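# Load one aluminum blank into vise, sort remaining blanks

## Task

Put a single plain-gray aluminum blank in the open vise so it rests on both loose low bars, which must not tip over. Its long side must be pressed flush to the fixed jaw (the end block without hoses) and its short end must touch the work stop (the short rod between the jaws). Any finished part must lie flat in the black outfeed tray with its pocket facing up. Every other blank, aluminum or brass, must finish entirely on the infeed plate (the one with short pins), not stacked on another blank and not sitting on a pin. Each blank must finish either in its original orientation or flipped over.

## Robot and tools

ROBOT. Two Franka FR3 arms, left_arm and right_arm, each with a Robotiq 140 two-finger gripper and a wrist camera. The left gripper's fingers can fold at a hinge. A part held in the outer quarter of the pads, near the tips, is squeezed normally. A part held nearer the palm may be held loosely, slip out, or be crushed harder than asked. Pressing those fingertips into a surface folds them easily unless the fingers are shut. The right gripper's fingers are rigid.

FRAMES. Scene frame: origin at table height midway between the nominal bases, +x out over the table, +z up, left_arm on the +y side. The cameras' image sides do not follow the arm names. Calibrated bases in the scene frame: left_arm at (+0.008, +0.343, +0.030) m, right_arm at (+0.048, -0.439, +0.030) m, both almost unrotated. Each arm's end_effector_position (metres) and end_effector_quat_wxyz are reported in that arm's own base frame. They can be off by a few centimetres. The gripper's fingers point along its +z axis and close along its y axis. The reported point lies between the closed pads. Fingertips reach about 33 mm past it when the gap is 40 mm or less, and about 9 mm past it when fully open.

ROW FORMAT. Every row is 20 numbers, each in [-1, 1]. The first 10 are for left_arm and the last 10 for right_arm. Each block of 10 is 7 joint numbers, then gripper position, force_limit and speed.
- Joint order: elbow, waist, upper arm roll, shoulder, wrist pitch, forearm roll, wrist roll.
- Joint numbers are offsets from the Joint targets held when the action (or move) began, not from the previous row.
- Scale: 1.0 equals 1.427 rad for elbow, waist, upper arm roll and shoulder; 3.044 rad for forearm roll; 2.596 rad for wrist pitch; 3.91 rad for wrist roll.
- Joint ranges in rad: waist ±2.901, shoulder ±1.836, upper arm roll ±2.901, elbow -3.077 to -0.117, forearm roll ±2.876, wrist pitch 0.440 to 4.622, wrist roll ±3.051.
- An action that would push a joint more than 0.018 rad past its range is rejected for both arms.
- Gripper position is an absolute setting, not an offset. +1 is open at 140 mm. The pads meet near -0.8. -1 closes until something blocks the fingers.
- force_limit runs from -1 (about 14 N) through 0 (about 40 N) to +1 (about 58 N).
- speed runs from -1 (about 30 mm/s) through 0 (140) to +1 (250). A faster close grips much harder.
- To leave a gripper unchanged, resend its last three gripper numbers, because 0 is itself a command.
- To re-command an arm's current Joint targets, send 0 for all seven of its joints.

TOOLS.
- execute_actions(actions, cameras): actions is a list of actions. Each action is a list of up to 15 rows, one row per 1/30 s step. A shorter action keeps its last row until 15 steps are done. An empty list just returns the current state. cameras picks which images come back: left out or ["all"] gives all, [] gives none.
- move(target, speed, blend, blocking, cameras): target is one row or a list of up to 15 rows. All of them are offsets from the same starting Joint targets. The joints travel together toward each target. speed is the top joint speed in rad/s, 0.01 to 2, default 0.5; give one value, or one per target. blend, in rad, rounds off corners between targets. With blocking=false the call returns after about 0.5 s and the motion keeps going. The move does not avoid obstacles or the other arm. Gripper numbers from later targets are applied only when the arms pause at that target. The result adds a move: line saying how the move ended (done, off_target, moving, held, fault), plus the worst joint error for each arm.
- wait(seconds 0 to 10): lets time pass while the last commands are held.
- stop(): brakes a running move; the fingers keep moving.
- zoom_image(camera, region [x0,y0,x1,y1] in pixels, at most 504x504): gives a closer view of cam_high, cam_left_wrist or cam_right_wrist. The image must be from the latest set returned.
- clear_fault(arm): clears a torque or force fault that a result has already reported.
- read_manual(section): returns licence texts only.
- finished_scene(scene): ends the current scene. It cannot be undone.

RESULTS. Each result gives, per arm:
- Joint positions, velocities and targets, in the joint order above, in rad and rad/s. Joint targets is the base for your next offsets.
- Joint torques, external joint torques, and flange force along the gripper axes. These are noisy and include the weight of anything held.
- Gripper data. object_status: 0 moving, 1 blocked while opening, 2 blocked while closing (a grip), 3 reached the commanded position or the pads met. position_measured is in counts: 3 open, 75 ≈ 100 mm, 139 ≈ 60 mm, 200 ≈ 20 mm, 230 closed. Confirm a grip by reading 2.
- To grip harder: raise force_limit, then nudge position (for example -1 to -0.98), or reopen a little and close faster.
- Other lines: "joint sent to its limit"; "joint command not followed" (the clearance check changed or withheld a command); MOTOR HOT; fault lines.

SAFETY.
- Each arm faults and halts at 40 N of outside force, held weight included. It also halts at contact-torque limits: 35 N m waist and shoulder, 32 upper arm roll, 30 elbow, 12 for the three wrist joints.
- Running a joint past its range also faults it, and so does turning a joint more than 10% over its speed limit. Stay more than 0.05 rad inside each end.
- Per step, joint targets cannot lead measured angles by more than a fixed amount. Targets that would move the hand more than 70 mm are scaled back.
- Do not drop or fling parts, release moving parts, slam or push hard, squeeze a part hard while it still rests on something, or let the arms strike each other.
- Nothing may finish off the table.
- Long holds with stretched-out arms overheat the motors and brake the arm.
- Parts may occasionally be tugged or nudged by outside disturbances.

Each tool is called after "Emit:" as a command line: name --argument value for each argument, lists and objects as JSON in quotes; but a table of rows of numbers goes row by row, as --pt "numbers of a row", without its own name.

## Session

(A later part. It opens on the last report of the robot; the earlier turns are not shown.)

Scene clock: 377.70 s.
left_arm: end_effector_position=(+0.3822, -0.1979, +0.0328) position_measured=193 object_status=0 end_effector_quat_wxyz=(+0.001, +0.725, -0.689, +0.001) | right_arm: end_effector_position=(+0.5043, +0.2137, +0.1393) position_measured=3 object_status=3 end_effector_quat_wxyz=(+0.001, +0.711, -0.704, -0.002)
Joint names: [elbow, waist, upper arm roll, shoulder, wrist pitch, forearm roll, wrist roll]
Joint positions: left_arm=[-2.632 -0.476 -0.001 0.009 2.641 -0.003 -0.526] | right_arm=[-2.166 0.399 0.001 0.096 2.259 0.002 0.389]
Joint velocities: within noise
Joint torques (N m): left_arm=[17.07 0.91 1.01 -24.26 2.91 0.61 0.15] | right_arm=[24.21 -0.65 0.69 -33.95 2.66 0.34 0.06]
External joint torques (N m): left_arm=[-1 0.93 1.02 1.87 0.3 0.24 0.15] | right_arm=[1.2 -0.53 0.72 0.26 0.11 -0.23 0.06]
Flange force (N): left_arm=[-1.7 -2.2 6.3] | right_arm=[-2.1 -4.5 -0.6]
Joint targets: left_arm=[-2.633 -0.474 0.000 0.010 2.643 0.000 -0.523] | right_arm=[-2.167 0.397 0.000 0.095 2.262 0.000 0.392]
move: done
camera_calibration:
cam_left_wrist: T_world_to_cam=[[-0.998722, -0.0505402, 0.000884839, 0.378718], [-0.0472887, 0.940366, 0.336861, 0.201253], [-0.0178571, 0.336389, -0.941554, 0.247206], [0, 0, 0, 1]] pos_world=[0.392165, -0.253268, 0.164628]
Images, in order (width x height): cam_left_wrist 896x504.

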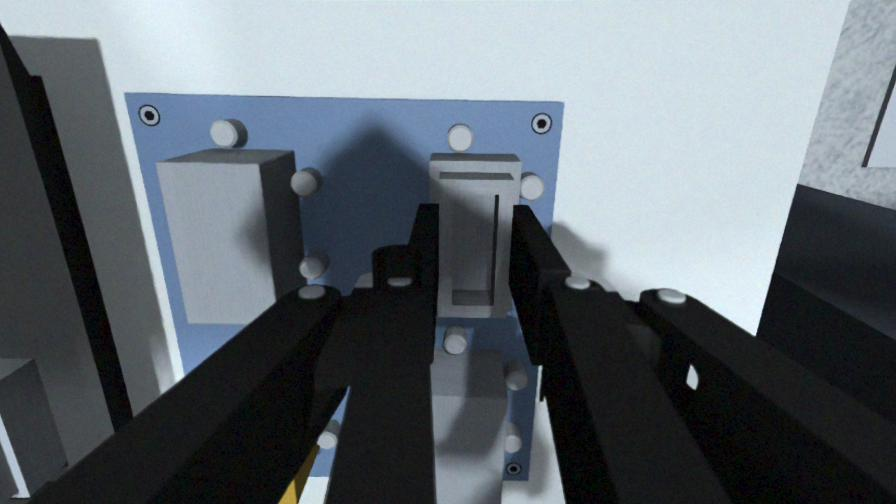

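Emit:
move --pt "0.0334 -0.0027 0 -0.1413 -0.0960 0 -0.0009 -1 -0.05 -1 0 0 0 0 0 0 0 1 -1 -1" --pt "0.4923 0.1420 0 0.2123 -0.1539 0 0.0519 -1 -0.05 -1 0 0 0 0 0 0 0 1 -1 -1" --speed '[0.15, 0.4]' --blend '[0.05, 0]'

Scene clock: 412.60 s.
left_arm: end_effector_position=(+0.5921, -0.1663, +0.1142) position_measured=193 object_status=2 end_effector_quat_wxyz=(+0.001, +0.726, -0.688, +0.000) | right_arm: end_effector_position=(+0.5043, +0.2137, +0.1393) position_measured=3 object_status=3 end_effector_quat_wxyz=(+0.001, +0.711, -0.704, -0.002)
Joint names: [elbow, waist, upper arm roll, shoulder, wrist pitch, forearm roll, wrist roll]
Joint positions: left_arm=[-1.933 -0.273 0 0.313 2.245 -0.003 -0.325] | right_arm=[-2.166 0.399 0.001 0.096 2.259 0.002 0.389]
Joint velocities: left_arm=[0.001 -0.001 -0.001 -0.001 0 0 0.006] | right_arm=[within noise]
Joint torques (N m): left_arm=[23.94 0.63 0.93 -41.2 2.64 0.82 0.16] | right_arm=[24.4 -0.67 0.72 -33.97 2.63 0.36 0.09]
External joint torques (N m): left_arm=[0.99 0.64 0.68 -0.24 0.05 0.23 0.16] | right_arm=[1.54 -0.62 0.68 0.05 0.11 -0.22 0.09]
Flange force (N): left_arm=[-0.2 -3.6 -1.0] | right_arm=[-2.2 -5.1 -1.2]
Joint targets: left_arm=[-1.930 -0.272 0.000 0.313 2.244 0.000 -0.320] | right_arm=[-2.167 0.397 0.000 0.095 2.262 0.000 0.392]
move: done; blend cut to 0 rad at target 1
camera_calibration:
cam_left_wrist: T_world_to_cam=[[-0.998588, -0.0530799, 0.00221157, 0.589151], [-0.0492417, 0.9404, 0.336487, 0.155204], [-0.0199404, 0.335903, -0.941686, 0.318134], [0, 0, 0, 1]] pos_world=[0.602305, -0.221544, 0.246055]
cam_right_wrist: T_world_to_cam=[[-0.999631, -0.0269477, -0.00327177, 0.519798], [-0.0264085, 0.937502, 0.346976, -0.231256], [-0.0062829, 0.346934, -0.937868, 0.195231], [0, 0, 0, 1]] pos_world=[0.514726, 0.163078, 0.265041]

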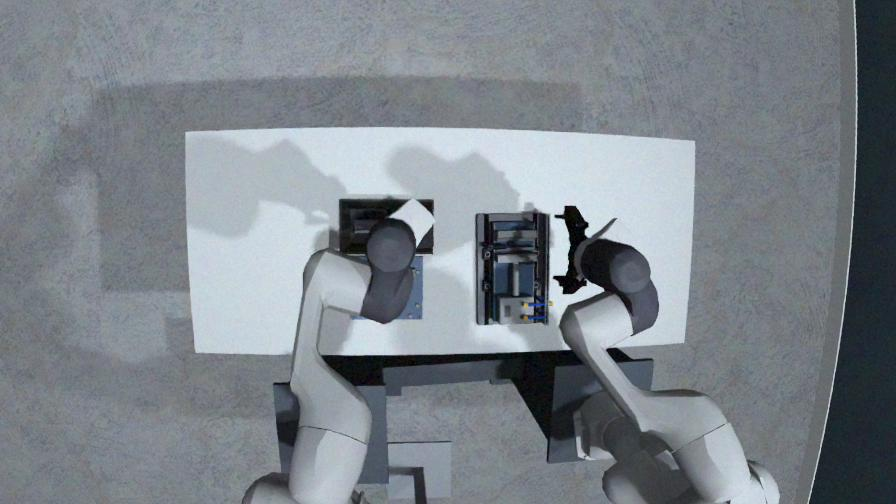

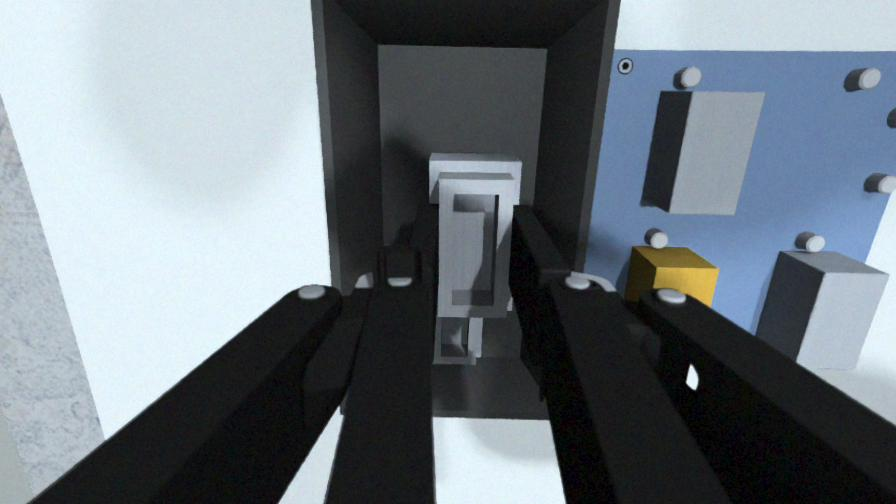

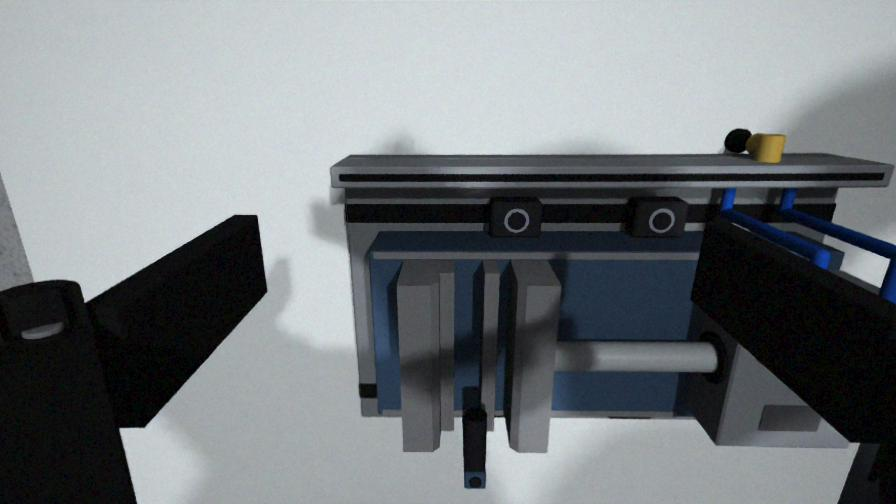

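Emit:
move --pt "-0.0004 -0.01815 0 0.07894 0.04325 0 -0.00675 -1 -0.05 -1 0 0 0 0 0 0 0 1 -1 -1" --pt "-0.0037 -0.01815 0 0.10185 0.05762 0 -0.00675 -1 -0.05 -1 0 0 0 0 0 0 0 1 -1 -1" --speed '[0.15, 0.06]' --blend '[0.01, 0]' --cameras '["cam_left_wrist"]'

Scene clock: 457.33 s.
left_arm: end_effector_position=(+0.5952, -0.1823, +0.0364) position_measured=193 object_status=2 end_effector_quat_wxyz=(+0.002, +0.724, -0.690, -0.001) | right_arm: end_effector_position=(+0.5043, +0.2137, +0.1393) position_measured=3 object_status=3 end_effector_quat_wxyz=(+0.001, +0.711, -0.704, -0.002)
Joint names: [elbow, waist, upper arm roll, shoulder, wrist pitch, forearm roll, wrist roll]
Joint positions: left_arm=[-1.935 -0.296 0 0.457 2.389 -0.003 -0.343] | right_arm=[-2.166 0.399 0.001 0.096 2.259 0.002 0.389]
Joint velocities: left_arm=[0 0 -0.001 0.001 0.005 0 -0.001] | right_arm=[within noise]
Joint torques (N m): left_arm=[21.63 0.34 1 -43.19 3.14 0.75 -0.23] | right_arm=[24.24 -0.65 0.73 -33.94 2.61 0.36 0.06]
External joint torques (N m): left_arm=[0.17 0.3 0.58 0.55 0.56 0.23 -0.23] | right_arm=[1.41 -0.59 0.7 0.04 0.09 -0.21 0.06]
Flange force (N): left_arm=[0.3 -1.2 2.0] | right_arm=[-2.1 -4.7 -1.1]
Joint targets: left_arm=[-1.935 -0.298 0.000 0.458 2.393 0.000 -0.346] | right_arm=[-2.167 0.397 0.000 0.095 2.262 0.000 0.392]
move: done; blend cut to 0 rad at target 1
camera_calibration:
cam_left_wrist: T_world_to_cam=[[-0.998841, -0.0478908, 0.00477485, 0.592552], [-0.0434681, 0.940264, 0.337659, 0.193089], [-0.0206604, 0.33706, -0.941257, 0.250885], [0, 0, 0, 1]] pos_world=[0.605442, -0.23774, 0.16812]
Images, in order (width x height): cam_left_wrist 896x504.

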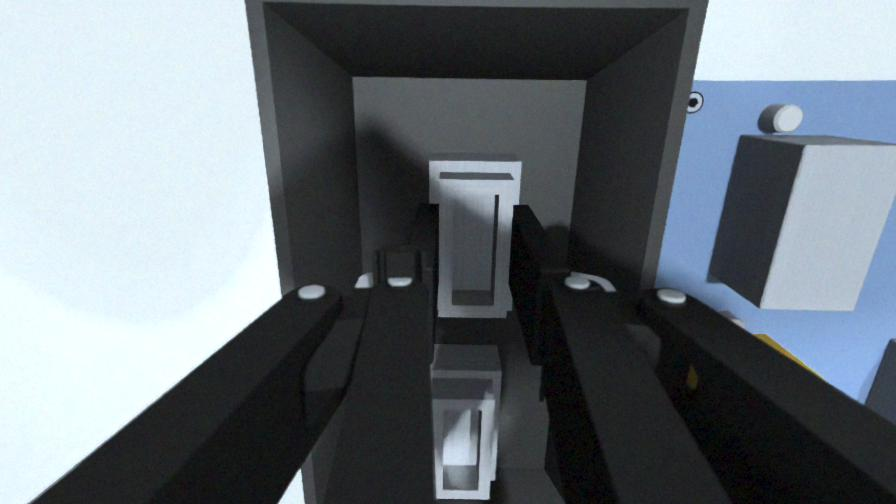

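Emit:
execute_actions --actions '[[[-0.0002, 0, 0, 0.00252, 0.00148, 0, 0, -1, -0.05, -1, 0, 0, 0, 0, 0, 0, 0, 1, -1, -1]], [[-0.0001, 0, 0, 0.00126, 0.00074, 0, 0, -1, -0.05, -1, 0, 0, 0, 0, 0, 0, 0, 1, -1, -1]], [[-0.0001, 0, 0, 0.00126, 0.00074, 0, 0, -1, -0.05, -1, 0, 0, 0, 0, 0, 0, 0, 1, -1, -1]]]' --cameras '[]'

Scene clock: 470.50 s.
left_arm: end_effector_position=(+0.5963, -0.1827, +0.0363) position_measured=193 object_status=2 end_effector_quat_wxyz=(+0.001, +0.724, -0.690, +0.001) | right_arm: end_effector_position=(+0.5043, +0.2137, +0.1393) position_measured=3 object_status=3 end_effector_quat_wxyz=(+0.001, +0.711, -0.704, -0.002)
Joint names: [elbow, waist, upper arm roll, shoulder, wrist pitch, forearm roll, wrist roll]
Joint positions: left_arm=[-1.935 -0.296 0 0.458 2.393 -0.003 -0.343] | right_arm=[-2.166 0.399 0.001 0.096 2.259 0.002 0.389]
Joint velocities: within noise
Joint torques (N m): left_arm=[20.33 0.36 1.09 -39.14 3.7 0.74 -0.2] | right_arm=[24.32 -0.67 0.75 -33.91 2.62 0.38 0.1]
External joint torques (N m): left_arm=[-1.07 0.42 0.75 4.46 1.12 0.23 -0.2] | right_arm=[1.43 -0.67 0.67 0.12 0.09 -0.19 0.1]
External joint torques at the end of the 1st action: left_arm=[-0.38 0.51 0.66 2.47 0.82 0.21 -0.17] | right_arm=[1.48 -0.67 0.58 0.14 0.09 -0.2 0.05]
External joint torques at the end of the 2nd action: left_arm=[-0.88 0.35 0.54 3.53 0.89 0.21 -0.16] | right_arm=[1.45 -0.69 0.58 0.1 0.1 -0.2 0.11]
Flange force (N): left_arm=[1.3 -4.7 10.2] | right_arm=[-2.1 -5.0 -1.0]
Flange force at the end of the 1st action (N): left_arm=[0.6 -3.2 6.0] | right_arm=[-2.1 -5.3 -1.1]
Flange force at the end of the 2nd action (N): left_arm=[0.9 -3.6 8.1] | right_arm=[-2.1 -5.0 -1.1]
Joint targets: left_arm=[-1.936 -0.298 0.000 0.465 2.401 0.000 -0.346] | right_arm=[-2.167 0.397 0.000 0.095 2.262 0.000 0.392]
Step readings (joint positions of left_arm | right_arm; steps 1 to 15: 1st action; 16 to 30: 2nd action; 31 to 45: 3rd action):
0: [-1.935 -0.296 0.000 0.457 2.390 -0.003 -0.343] | [-2.166 0.399 0.001 0.096 2.259 0.002 0.389]
1: [-1.935 -0.296 0.000 0.457 2.390 -0.003 -0.343] | [-2.166 0.399 0.001 0.096 2.259 0.002 0.389]
2: [-1.935 -0.296 0.000 0.457 2.391 -0.003 -0.343] | [-2.166 0.399 0.001 0.096 2.259 0.002 0.389]
4: [-1.935 -0.296 0.000 0.458 2.391 -0.003 -0.343] | [-2.166 0.399 0.001 0.096 2.259 0.002 0.389]
8: [-1.935 -0.296 0.000 0.458 2.391 -0.003 -0.343] | [-2.166 0.399 0.001 0.096 2.259 0.002 0.389]
15: [-1.935 -0.296 0.000 0.458 2.391 -0.003 -0.343] | [-2.166 0.399 0.001 0.096 2.259 0.002 0.389]
16: [-1.935 -0.296 0.000 0.458 2.392 -0.003 -0.343] | [-2.166 0.399 0.001 0.096 2.259 0.002 0.389]
17: [-1.935 -0.296 0.000 0.458 2.392 -0.003 -0.343] | [-2.166 0.399 0.001 0.096 2.259 0.002 0.389]
19: [-1.935 -0.296 0.000 0.458 2.392 -0.003 -0.343] | [-2.166 0.399 0.001 0.096 2.259 0.002 0.389]
23: [-1.935 -0.296 0.000 0.458 2.393 -0.003 -0.343] | [-2.166 0.399 0.001 0.096 2.259 0.002 0.389]
30: [-1.935 -0.296 0.000 0.458 2.393 -0.003 -0.343] | [-2.166 0.399 0.001 0.096 2.259 0.002 0.389]
31: [-1.935 -0.296 0.000 0.458 2.393 -0.003 -0.343] | [-2.166 0.399 0.001 0.096 2.259 0.002 0.389]
32: [-1.935 -0.296 0.000 0.458 2.393 -0.003 -0.343] | [-2.166 0.399 0.001 0.096 2.259 0.002 0.389]
34: [-1.935 -0.296 0.000 0.458 2.393 -0.003 -0.343] | [-2.166 0.399 0.001 0.096 2.259 0.002 0.389]
38: [-1.935 -0.296 0.000 0.458 2.393 -0.003 -0.343] | [-2.166 0.399 0.001 0.096 2.259 0.002 0.389]
45: [-1.935 -0.296 0.000 0.458 2.393 -0.003 -0.343] | [-2.166 0.399 0.001 0.096 2.259 0.002 0.389]
No camera images: "cameras" was empty.

Emit:
zoom_image --camera "cam_left_wrist" --region '[330, 60, 630, 330]'

Scaled by 1.680 from the camera's 896x504 image, which has a finer 1280x720 frame.

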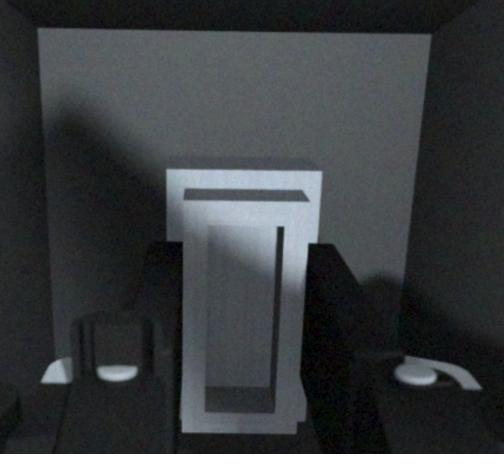

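Emit:
move --pt "0.00165 0 0 -0.01446 -0.00885 0 0 -1 -0.05 -1 0 0 0 0 0 0 0 1 -1 -1" --pt "0.0003 0 0 -0.00218 -0.00137 0 0 -1 -0.05 -1 0 0 0 0 0 0 0 1 -1 -1" --speed '[0.05, 0.03]' --cameras '[]'

Scene clock: 493.70 s.
left_arm: end_effector_position=(+0.5957, -0.1825, +0.0363) position_measured=193 object_status=2 end_effector_quat_wxyz=(+0.001, +0.724, -0.690, +0.000) | right_arm: end_effector_position=(+0.5043, +0.2137, +0.1393) position_measured=3 object_status=3 end_effector_quat_wxyz=(+0.001, +0.710, -0.704, -0.002)
Joint names: [elbow, waist, upper arm roll, shoulder, wrist pitch, forearm roll, wrist roll]
Joint positions: left_arm=[-1.935 -0.296 0 0.458 2.391 -0.003 -0.343] | right_arm=[-2.166 0.399 0.001 0.096 2.259 0.002 0.389]
Joint velocities: within noise
Joint torques (N m): left_arm=[20.97 0.33 0.88 -40.95 3.37 0.73 -0.19] | right_arm=[24.25 -0.66 0.76 -33.9 2.61 0.38 0.1]
External joint torques (N m): left_arm=[-0.48 0.33 0.49 2.76 0.78 0.21 -0.19] | right_arm=[1.31 -0.66 0.67 0.22 0.07 -0.19 0.1]
Flange force (N): left_arm=[1.0 -3.5 6.5] | right_arm=[-2.1 -4.8 -0.8]
Joint targets: left_arm=[-1.936 -0.298 0.000 0.462 2.397 0.000 -0.346] | right_arm=[-2.167 0.397 0.000 0.095 2.262 0.000 0.392]
move: done
No camera images: "cameras" was empty.

Emit:
move --pt "0.0005 0 0 -0.0027 -0.0016 0 0 -1 -0.05 -1 0 0 0 0 0 0 0 1 -1 -1" --pt "0.0005 0 0 -0.0027 -0.0016 0 0 -0.26 -0.05 -1 0 0 0 0 0 0 0 1 -1 -1" --speed 0.05 --cameras '["cam_left_wrist"]'

Scene clock: 503.00 s.
left_arm: end_effector_position=(+0.5958, -0.1825, +0.0362) position_measured=162 object_status=0 end_effector_quat_wxyz=(+0.001, +0.724, -0.690, +0.000) | right_arm: end_effector_position=(+0.5043, +0.2137, +0.1393) position_measured=3 object_status=3 end_effector_quat_wxyz=(+0.001, +0.710, -0.704, -0.002)
Joint names: [elbow, waist, upper arm roll, shoulder, wrist pitch, forearm roll, wrist roll]
Joint positions: left_arm=[-1.935 -0.296 0 0.458 2.392 -0.003 -0.343] | right_arm=[-2.166 0.399 0.001 0.096 2.259 0.002 0.389]
Joint velocities: within noise
Joint torques (N m): left_arm=[21.57 0.36 0.99 -43.48 2.8 0.74 -0.18] | right_arm=[24.33 -0.64 0.69 -33.88 2.63 0.37 0.1]
External joint torques (N m): left_arm=[0.11 0.34 0.59 0.25 0.21 0.22 -0.18] | right_arm=[1.56 -0.48 0.77 0.01 0.12 -0.2 0.1]
Flange force (N): left_arm=[0.0 -0.8 0.8] | right_arm=[-2.4 -5.0 -1.3]
Joint targets: left_arm=[-1.935 -0.298 0.000 0.458 2.393 0.000 -0.346] | right_arm=[-2.167 0.397 0.000 0.095 2.262 0.000 0.392]
move: done
camera_calibration:
cam_left_wrist: T_world_to_cam=[[-0.998825, -0.0483668, 0.00289047, 0.593111], [-0.0445636, 0.940428, 0.337059, 0.194047], [-0.0190207, 0.336534, -0.941479, 0.249787], [0, 0, 0, 1]] pos_world=[0.605813, -0.237863, 0.16805]
Images, in order (width x height): cam_left_wrist 896x504.

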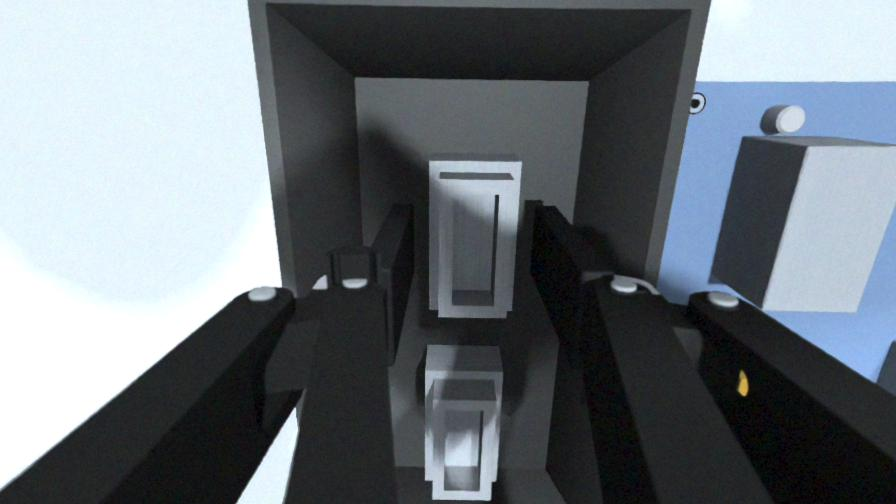

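Emit:
move --pt "0.01035 0 0 -0.05081 -0.03362 0 0 -0.26 -0.05 -1 0 0 0 0 0 0 0 1 -1 -1" --pt "0.0353 0 0 -0.0999 -0.07432 0 0 -0.26 -0.05 -1 0 0 0 0 0 0 0 1 -1 -1" --pt "-0.22985 0.34898 0 -0.63139 -0.21995 0 -0.26215 -0.26 -0.05 -1 0.37162 0.34646 0 0.21941 -0.08367 0 0.12619 1 -1 -1" --speed '[0.12, 0.4, 0.6]' --blend '[0.02, 0.04, 0]' --cameras '["cam_right_wrist", "cam_high"]'

Scene clock: 529.23 s.
left_arm: end_effector_position=(+0.4132, +0.0825, +0.3204) position_measured=162 object_status=3 end_effector_quat_wxyz=(+0.001, +1.000, -0.002, +0.002) | right_arm: end_effector_position=(+0.4190, +0.5220, +0.1704) position_measured=3 object_status=3 end_effector_quat_wxyz=(-0.002, +0.711, -0.703, -0.002)
Joint names: [elbow, waist, upper arm roll, shoulder, wrist pitch, forearm roll, wrist roll]
Joint positions: left_arm=[-2.262 0.199 0.001 -0.44 1.824 -0.003 -1.366] | right_arm=[-1.638 0.892 0.001 0.407 2.049 0.002 0.881]
Joint velocities: left_arm=[0 0 0.001 -0.001 0.001 0 -0.005] | right_arm=[within noise]
Joint torques (N m): left_arm=[24.74 0.97 0.48 -17.6 2.58 1.04 -0.29] | right_arm=[26.08 -0.29 0.84 -44.12 2.21 0.47 0.13]
External joint torques (N m): left_arm=[0.04 1.01 0.94 -0.56 -0.06 0.22 -0.29] | right_arm=[1.84 -0.44 0.35 1 -0.28 -0.21 0.13]
Flange force (N): left_arm=[-2.0 -1.3 -0.3] | right_arm=[-9.8 -8.2 -2.1]
Joint targets: left_arm=[-2.263 0.200 0.000 -0.442 1.822 0.000 -1.371] | right_arm=[-1.637 0.892 0.000 0.408 2.045 0.000 0.885]
move: done; blend cut to 0 rad at target 1
camera_calibration:
cam_right_wrist: T_world_to_cam=[[-0.999562, -0.0284884, -0.00805582, 0.44456], [-0.0295031, 0.935906, 0.351013, -0.531848], [-0.00246032, 0.351097, -0.936336, 0.112816], [0, 0, 0, 1]] pos_world=[0.428951, 0.470815, 0.2959]
Images, in order (width x height): cam_high 896x504, cam_right_wrist 896x504.

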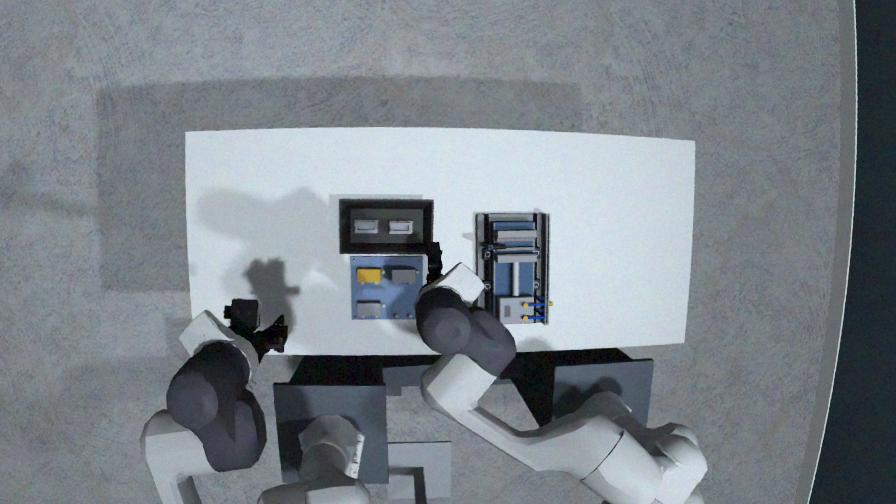

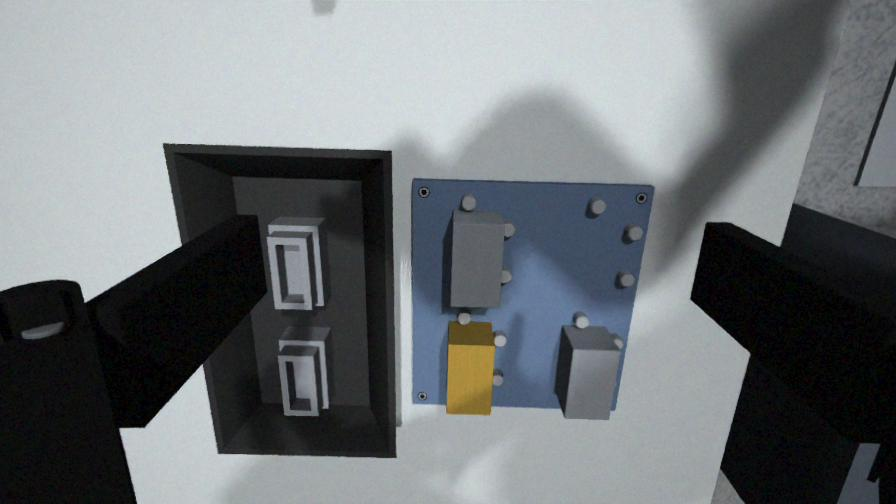

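Emit:
zoom_image --camera "cam_right_wrist" --region '[400, 170, 660, 316]'

Emit:
zoom_image --camera "cam_right_wrist" --region '[430, 185, 530, 325]'

Scaled by 1.938 from the camera's 896x504 image, which has a finer 1280x720 frame.

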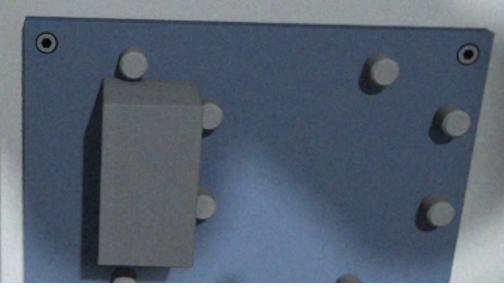

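Scaled by 3.600 from the camera's 896x504 image, which has a finer 1280x720 frame.

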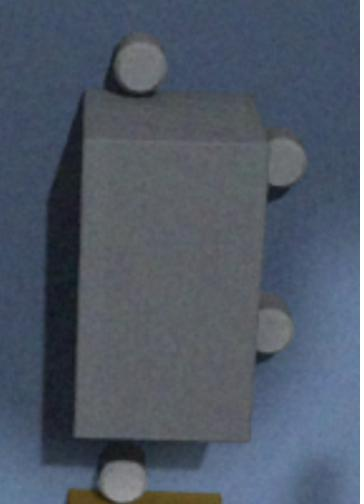

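Emit:
zoom_image --camera "cam_right_wrist" --region '[560, 180, 660, 300]'

Scaled by 4.200 from the camera's 896x504 image, which has a finer 1280x720 frame.

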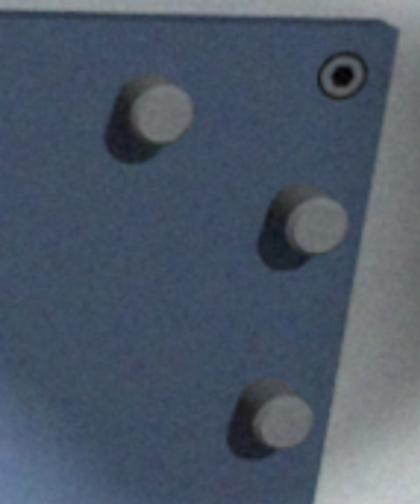

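Emit:
move --target '[0, 0, 0, 0, 0, 0, 0, -0.26, -0.05, -1, 0.1156, 0.04788, 0, 0.17551, 0.03293, 0, 0.01619, -0.08, -0.05, -0.5]' --speed 0.25 --cameras '["cam_right_wrist"]'

Scene clock: 582.73 s.
left_arm: end_effector_position=(+0.4129, +0.0825, +0.3203) position_measured=162 object_status=3 end_effector_quat_wxyz=(+0.001, +1.000, -0.001, +0.001) | right_arm: end_effector_position=(+0.4092, +0.5845, +0.0783) position_measured=139 object_status=3 end_effector_quat_wxyz=(+0.004, +0.712, -0.702, -0.001)
Joint names: [elbow, waist, upper arm roll, shoulder, wrist pitch, forearm roll, wrist roll]
Joint positions: left_arm=[-2.262 0.199 0.001 -0.44 1.824 -0.003 -1.368] | right_arm=[-1.474 0.959 0 0.659 2.126 0.002 0.943]
Joint velocities: left_arm=[within noise] | right_arm=[0.001 0 -0.001 0 0.002 0 0.006]
Joint torques (N m): left_arm=[24.86 0.92 0.47 -17.59 2.62 1.05 -0.24] | right_arm=[25.68 -0.33 1.4 -50.76 2.66 0.45 0.08]
External joint torques (N m): left_arm=[0.1 0.94 0.91 -0.48 -0.01 0.23 -0.24] | right_arm=[1.86 -0.36 0.83 0.55 0.19 -0.2 0.08]
Flange force (N): left_arm=[-1.5 -1.4 -0.4] | right_arm=[-9.9 -7.2 -0.1]
Joint targets: left_arm=[-2.263 0.200 0.000 -0.442 1.822 0.000 -1.371] | right_arm=[-1.472 0.960 0.000 0.659 2.131 0.000 0.948]
move: done
camera_calibration:
cam_right_wrist: T_world_to_cam=[[-0.999493, -0.0317837, -0.00165454, 0.43719], [-0.0304252, 0.938929, 0.342763, -0.559106], [-0.00934078, 0.34264, -0.93942, 0.0126705], [0, 0, 0, 1]] pos_world=[0.420076, 0.534515, 0.204267]
Images, in order (width x height): cam_right_wrist 896x504.

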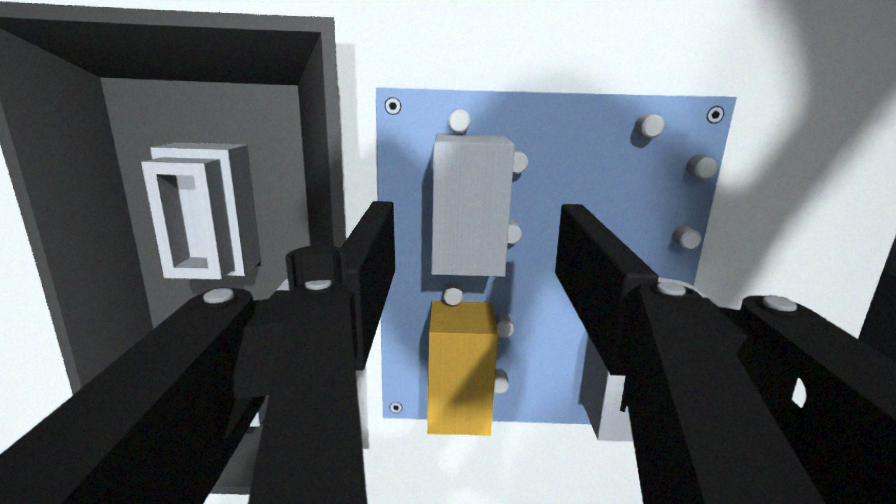

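Emit:
zoom_image --camera "cam_right_wrist" --region '[380, 100, 580, 300]'

Scaled by 2.520 from the camera's 896x504 image, which has a finer 1280x720 frame.

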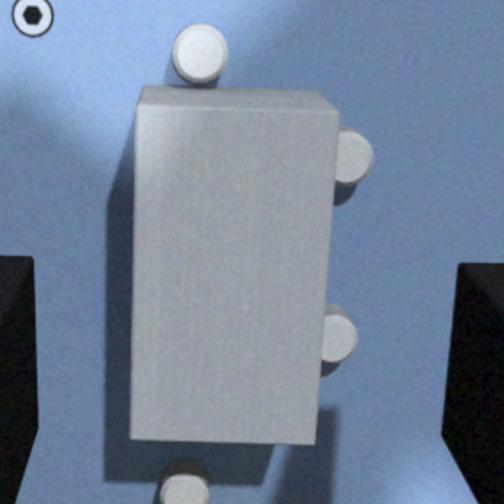

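Emit:
move --target '[0, 0, 0, 0, 0, 0, 0, -0.26, -0.05, -1, -0.00925, 0.00091, 0, 0.04904, 0.03204, 0, 0.00161, -0.08, -0.05, -0.5]' --speed 0.08 --cameras '["cam_right_wrist"]'

Scene clock: 614.73 s.
left_arm: end_effector_position=(+0.4129, +0.0825, +0.3202) position_measured=162 object_status=3 end_effector_quat_wxyz=(+0.001, +1.000, -0.001, +0.001) | right_arm: end_effector_position=(+0.4101, +0.5865, +0.0313) position_measured=139 object_status=3 end_effector_quat_wxyz=(+0.002, +0.710, -0.705, -0.001)
Joint names: [elbow, waist, upper arm roll, shoulder, wrist pitch, forearm roll, wrist roll]
Joint positions: left_arm=[-2.262 0.199 0.001 -0.44 1.824 -0.003 -1.368] | right_arm=[-1.484 0.96 0 0.728 2.209 0.002 0.951]
Joint velocities: left_arm=[within noise] | right_arm=[0 -0.001 0 0.002 0.004 -0.001 0.002]
Joint torques (N m): left_arm=[24.9 0.92 0.5 -17.6 2.64 1.05 -0.21] | right_arm=[24.7 0.2 1.36 -51.62 2.68 0.41 0.13]
External joint torques (N m): left_arm=[0.09 0.94 0.94 -0.42 0 0.23 -0.21] | right_arm=[1.54 0.17 0.74 0.46 0.22 -0.21 0.13]
Flange force (N): left_arm=[-1.4 -1.5 -0.3] | right_arm=[-8.3 -5.2 0.8]
Joint targets: left_arm=[-2.263 0.200 0.000 -0.442 1.822 0.000 -1.371] | right_arm=[-1.485 0.961 0.000 0.729 2.214 0.000 0.955]
move: done
camera_calibration:
cam_right_wrist: T_world_to_cam=[[-0.999691, -0.0245917, -0.00351349, 0.433986], [-0.0242943, 0.938323, 0.344906, -0.547094], [-0.00518505, 0.344885, -0.938631, -0.0352169], [0, 0, 0, 1]] pos_world=[0.420378, 0.536168, 0.157165]
Images, in order (width x height): cam_right_wrist 896x504.

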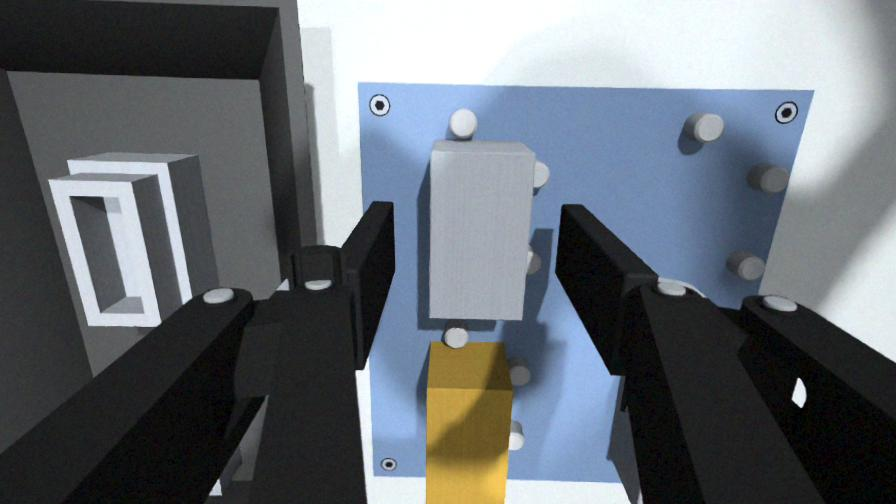

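Emit:
move --pt "0 0 0 0 0 0 0 -0.26 -0.05 -1 -0.0002 0 0 0.0015 0.001 0 0 -0.08 -0.05 -0.5" --pt "0 0 0 0 0 0 0 -0.26 -0.05 -1 -0.0002 0 0 0.0015 0.001 0 0 -1 -0.05 -1" --speed 0.03 --cameras '["cam_right_wrist"]'

Scene clock: 625.23 s.
left_arm: end_effector_position=(+0.4128, +0.0825, +0.3202) position_measured=162 object_status=3 end_effector_quat_wxyz=(+0.001, +1.000, -0.001, +0.001) | right_arm: end_effector_position=(+0.4104, +0.5872, +0.0308) position_measured=180 object_status=0 end_effector_quat_wxyz=(+0.001, +0.710, -0.705, -0.001)
Joint names: [elbow, waist, upper arm roll, shoulder, wrist pitch, forearm roll, wrist roll]
Joint positions: left_arm=[-2.262 0.199 0.001 -0.441 1.824 -0.003 -1.368] | right_arm=[-1.484 0.96 0 0.729 2.212 0.002 0.952]
Joint velocities: within noise
Joint torques (N m): left_arm=[24.91 0.86 0.49 -17.55 2.65 1.05 -0.19] | right_arm=[24.05 -0.08 1.68 -50.56 2.65 0.41 0.13]
External joint torques (N m): left_arm=[0.14 0.81 0.84 -0.46 0.01 0.23 -0.19] | right_arm=[0.83 0.1 1.21 1.64 0.18 -0.2 0.13]
Flange force (N): left_arm=[-1.4 -1.3 -0.4] | right_arm=[-8.3 -5.2 2.6]
Joint targets: left_arm=[-2.263 0.200 0.000 -0.442 1.822 0.000 -1.371] | right_arm=[-1.485 0.961 0.000 0.731 2.216 0.000 0.955]
move: done
camera_calibration:
cam_right_wrist: T_world_to_cam=[[-0.999695, -0.0242, -0.00494596, 0.434142], [-0.0244135, 0.937656, 0.346706, -0.547196], [-0.00375266, 0.346721, -0.937961, -0.0376175], [0, 0, 0, 1]] pos_world=[0.42051, 0.53663, 0.156579]
Images, in order (width x height): cam_right_wrist 896x504.

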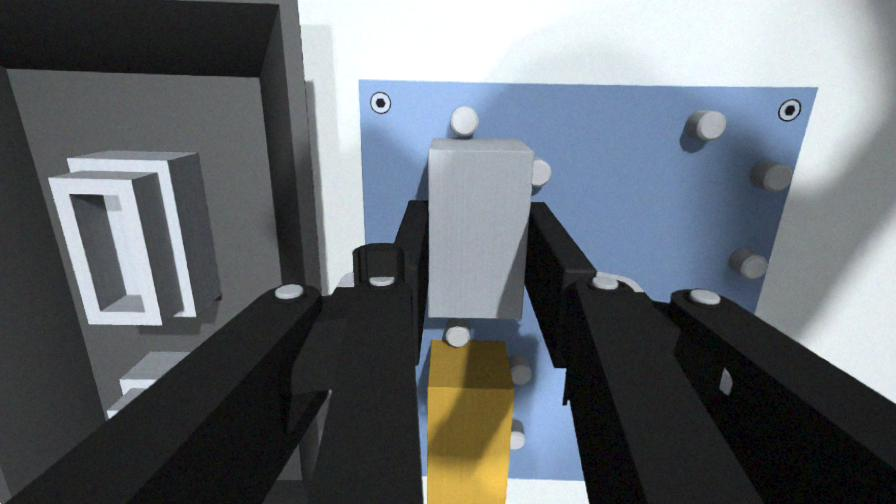

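Emit:
wait --seconds 0.5 --cameras '[]'

Scene clock: 626.90 s.
left_arm: end_effector_position=(+0.4128, +0.0825, +0.3202) position_measured=162 object_status=3 end_effector_quat_wxyz=(+0.001, +1.000, -0.001, +0.001) | right_arm: end_effector_position=(+0.4104, +0.5872, +0.0308) position_measured=180 object_status=2 end_effector_quat_wxyz=(+0.001, +0.710, -0.705, -0.001)
Joint names: [elbow, waist, upper arm roll, shoulder, wrist pitch, forearm roll, wrist roll]
Joint positions: left_arm=[-2.262 0.199 0.001 -0.441 1.824 -0.003 -1.368] | right_arm=[-1.484 0.96 0 0.729 2.212 0.002 0.952]
Joint velocities: within noise
Joint torques (N m): left_arm=[24.97 0.89 0.43 -17.53 2.66 1.05 -0.18] | right_arm=[24.17 0.01 1.6 -50.46 2.66 0.42 0.06]
External joint torques (N m): left_arm=[0.18 0.92 0.88 -0.46 0.01 0.23 -0.19] | right_arm=[0.85 -0.04 0.97 1.94 0.17 -0.19 0.06]
Flange force (N): left_arm=[-1.3 -1.5 -0.5] | right_arm=[-9.0 -6.1 3.0]
Joint targets: left_arm=[-2.263 0.200 0.000 -0.442 1.822 0.000 -1.371] | right_arm=[-1.485 0.961 0.000 0.731 2.216 0.000 0.955]
Tool commands: left_gripper/position=-0.26 left_gripper/force_limit=-0.05 left_gripper/speed=-1.0 right_gripper/position=-1.0 right_gripper/force_limit=-0.05 right_gripper/speed=-1.0
wait: 0.50 s; at rest from the start
No camera images: "cameras" was empty.

Emit:
move --pt "0 0 0 0 0 0 0 -0.26 -0.05 -1 0.00596 0 0 -0.03029 -0.01999 0 0 -1 -0.05 -1" --pt "0 0 0 0 0 0 0 -0.26 -0.05 -1 0.06946 0 0 -0.10357 -0.09518 0 0 -1 -0.05 -1" --speed '[0.05, 0.25]' --blend '[0.02, 0]' --cameras '["cam_high", "cam_right_wrist"]'

Scene clock: 640.90 s.
left_arm: end_effector_position=(+0.4128, +0.0825, +0.3202) position_measured=162 object_status=3 end_effector_quat_wxyz=(+0.001, +1.000, -0.001, +0.001) | right_arm: end_effector_position=(+0.4107, +0.5878, +0.1587) position_measured=180 object_status=2 end_effector_quat_wxyz=(+0.000, +0.710, -0.704, -0.001)
Joint names: [elbow, waist, upper arm roll, shoulder, wrist pitch, forearm roll, wrist roll]
Joint positions: left_arm=[-2.262 0.199 0.001 -0.441 1.824 -0.003 -1.368] | right_arm=[-1.388 0.96 0 0.584 1.973 0.002 0.952]
Joint velocities: left_arm=[within noise] | right_arm=[-0.001 0.001 -0.001 -0.001 -0.005 -0.002 0.001]
Joint torques (N m): left_arm=[24.94 0.87 0.49 -17.54 2.67 1.06 -0.2] | right_arm=[26.93 0 1.3 -50.52 2.26 0.5 0.07]
External joint torques (N m): left_arm=[0.09 0.84 0.87 -0.32 0.02 0.23 -0.2] | right_arm=[2.26 0.1 0.87 -0.05 -0.24 -0.21 0.07]
Flange force (N): left_arm=[-1.0 -1.4 -0.2] | right_arm=[-12.0 -7.9 -3.7]
Joint targets: left_arm=[-2.263 0.200 0.000 -0.442 1.822 0.000 -1.371] | right_arm=[-1.386 0.961 0.000 0.583 1.969 0.000 0.955]
move: done; blend cut to 0 rad at target 1
camera_calibration:
cam_right_wrist: T_world_to_cam=[[-0.999677, -0.02465, -0.00622151, 0.435541], [-0.0252721, 0.936902, 0.348678, -0.591626], [-0.00276596, 0.348722, -0.937222, 0.0804473], [0, 0, 0, 1]] pos_world=[0.420671, 0.536978, 0.284394]
Images, in order (width x height): cam_high 896x504, cam_right_wrist 896x504.

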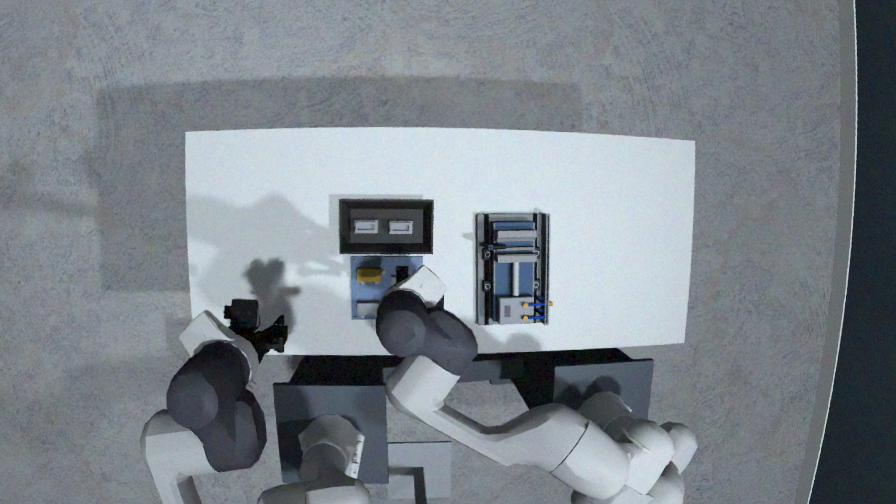

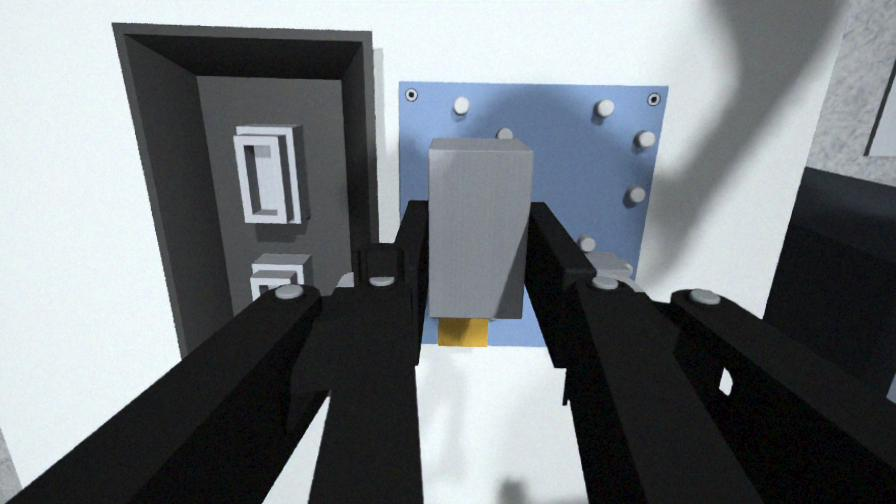

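Emit:
zoom_image --camera "cam_high" --region '[460, 200, 570, 335]'

Scaled by 3.733 from the camera's 896x504 image, which has a finer 1280x720 frame.

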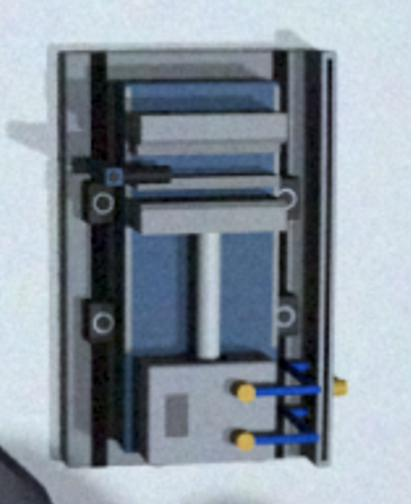

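Emit:
move --target '[0, 0, 0, 0, 0, 0, 0, -0.26, -0.05, -1, -0.44989, -0.30008, 0, -0.29883, 0.08304, 0, -0.11504, -1, -0.05, -1]' --speed 0.4 --cameras '["cam_right_wrist"]'

Scene clock: 655.73 s.
left_arm: end_effector_position=(+0.4127, +0.0825, +0.3202) position_measured=162 object_status=3 end_effector_quat_wxyz=(+0.001, +1.000, -0.001, +0.001) | right_arm: end_effector_position=(+0.4979, +0.2934, +0.1575) position_measured=180 object_status=2 end_effector_quat_wxyz=(+0.004, +0.714, -0.700, -0.002)
Joint names: [elbow, waist, upper arm roll, shoulder, wrist pitch, forearm roll, wrist roll]
Joint positions: left_arm=[-2.262 0.199 0.001 -0.441 1.824 -0.003 -1.368] | right_arm=[-2.028 0.534 -0.002 0.16 2.179 0.002 0.51]
Joint velocities: left_arm=[within noise] | right_arm=[-0.001 -0.001 -0.001 0.001 0.001 0.001 -0.007]
Joint torques (N m): left_arm=[24.95 0.89 0.52 -17.58 2.68 1.05 -0.2] | right_arm=[25.45 -0.36 1.22 -37.92 2.85 0.41 -0.17]
External joint torques (N m): left_arm=[0.17 0.83 0.87 -0.48 0.04 0.23 -0.2] | right_arm=[1.96 -0.34 1.11 -1.16 0.35 -0.2 -0.17]
Flange force (N): left_arm=[-1.3 -1.3 -0.4] | right_arm=[-2.0 -3.3 -2.8]
Joint targets: left_arm=[-2.263 0.200 0.000 -0.442 1.822 0.000 -1.371] | right_arm=[-2.028 0.533 0.000 0.157 2.185 0.000 0.505]
move: done
camera_calibration:
cam_right_wrist: T_world_to_cam=[[-0.999279, -0.0379658, 0.000954469, 0.517975], [-0.0353209, 0.938312, 0.343982, -0.30781], [-0.0139552, 0.3437, -0.938976, 0.189571], [0, 0, 0, 1]] pos_world=[0.509375, 0.243332, 0.283389]
Images, in order (width x height): cam_right_wrist 896x504.

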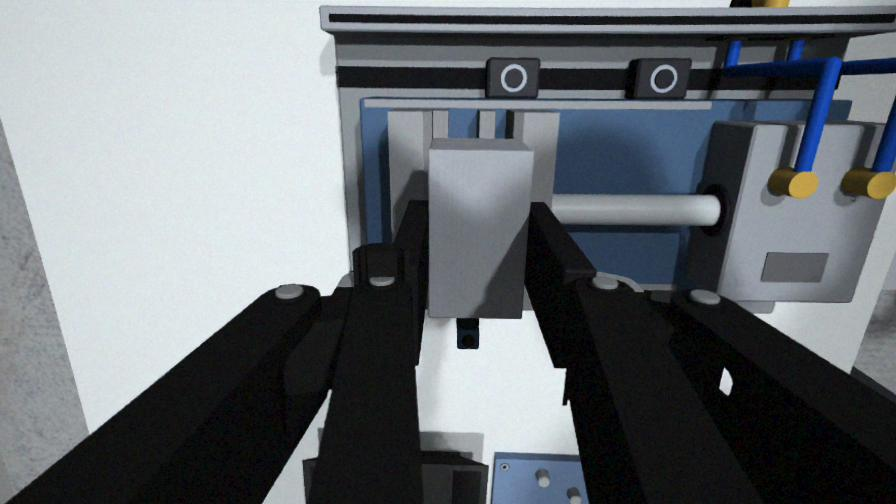

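Emit:
zoom_image --camera "cam_right_wrist" --region '[370, 90, 580, 210]'

Scaled by 2.400 from the camera's 896x504 image, which has a finer 1280x720 frame.

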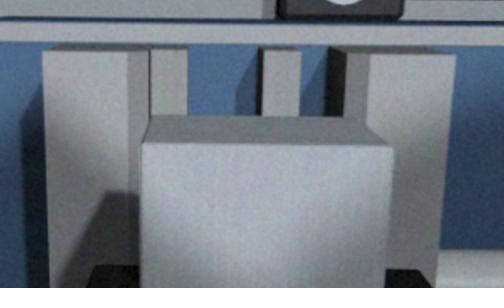

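Emit:
zoom_image --camera "cam_right_wrist" --region '[380, 95, 480, 155]'

Emit:
zoom_image --camera "cam_right_wrist" --region '[470, 95, 570, 155]'

Scaled by 5.040 from the camera's 896x504 image, which has a finer 1280x720 frame.

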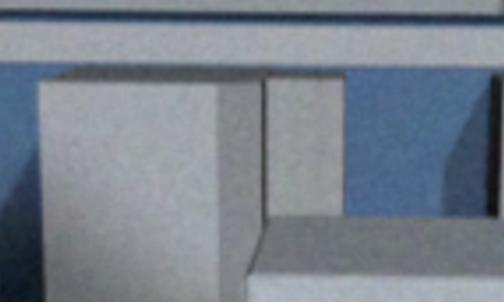

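Scaled by 5.040 from the camera's 896x504 image, which has a finer 1280x720 frame.

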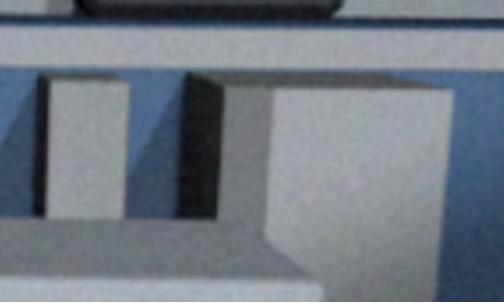

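Emit:
move --target '[0, 0, 0, 0, 0, 0, 0, -0.26, -0.05, -1, -0.02595, 0, 0, 0.0347, 0.03334, 0, 0, -1, -0.05, -1]' --speed 0.08 --cameras '["cam_right_wrist"]'

Scene clock: 715.90 s.
left_arm: end_effector_position=(+0.4127, +0.0825, +0.3201) position_measured=162 object_status=3 end_effector_quat_wxyz=(+0.001, +1.000, -0.001, +0.001) | right_arm: end_effector_position=(+0.4979, +0.2934, +0.1213) position_measured=180 object_status=2 end_effector_quat_wxyz=(+0.003, +0.715, -0.699, -0.002)
Joint names: [elbow, waist, upper arm roll, shoulder, wrist pitch, forearm roll, wrist roll]
Joint positions: left_arm=[-2.262 0.199 0.001 -0.441 1.824 -0.003 -1.368] | right_arm=[-2.065 0.534 -0.002 0.207 2.265 0.002 0.508]
Joint velocities: left_arm=[within noise] | right_arm=[0.001 0.001 0 0 0.003 0 -0.001]
Joint torques (N m): left_arm=[24.97 0.86 0.5 -17.53 2.68 1.04 -0.22] | right_arm=[24.79 -0.36 1.16 -37.99 2.8 0.38 -0.24]
External joint torques (N m): left_arm=[0.19 0.84 0.89 -0.41 0.03 0.22 -0.22] | right_arm=[1.95 -0.39 0.97 -0.26 0.29 -0.19 -0.24]
Flange force (N): left_arm=[-1.1 -1.4 -0.4] | right_arm=[-3.0 -5.7 -1.4]
Joint targets: left_arm=[-2.263 0.200 0.000 -0.442 1.822 0.000 -1.371] | right_arm=[-2.065 0.533 0.000 0.206 2.271 0.000 0.505]
move: done
camera_calibration:
cam_right_wrist: T_world_to_cam=[[-0.999201, -0.0399571, -0.000415553, 0.518777], [-0.0376543, 0.938035, 0.34449, -0.294192], [-0.013375, 0.34423, -0.93879, 0.15502], [0, 0, 0, 1]] pos_world=[0.509359, 0.243329, 0.247093]
Images, in order (width x height): cam_right_wrist 896x504.

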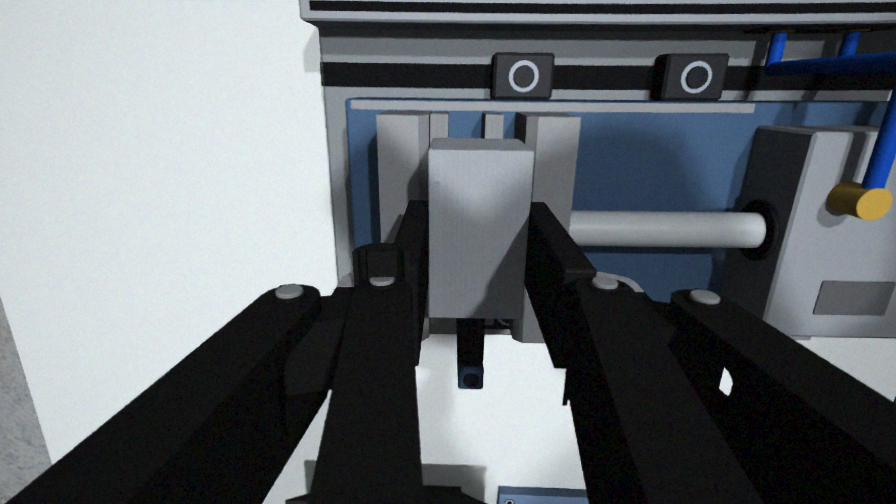

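Emit:
zoom_image --camera "cam_right_wrist" --region '[370, 95, 470, 155]'

Emit:
zoom_image --camera "cam_right_wrist" --region '[480, 95, 580, 155]'

Emit:
zoom_image --camera "cam_right_wrist" --region '[400, 290, 600, 400]'

Scaled by 5.040 from the camera's 896x504 image, which has a finer 1280x720 frame.

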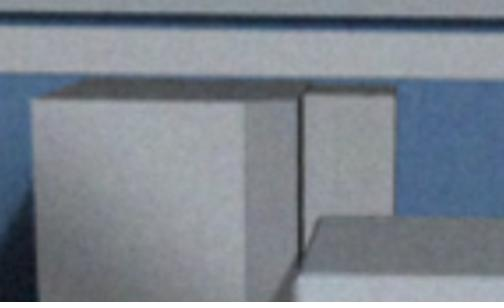

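Scaled by 5.040 from the camera's 896x504 image, which has a finer 1280x720 frame.

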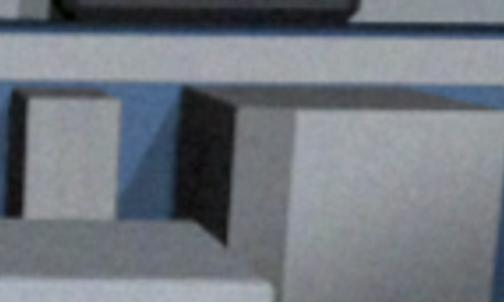

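Scaled by 2.520 from the camera's 896x504 image, which has a finer 1280x720 frame.

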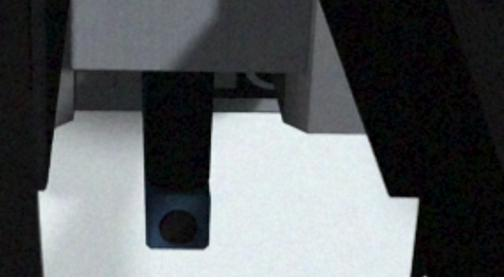

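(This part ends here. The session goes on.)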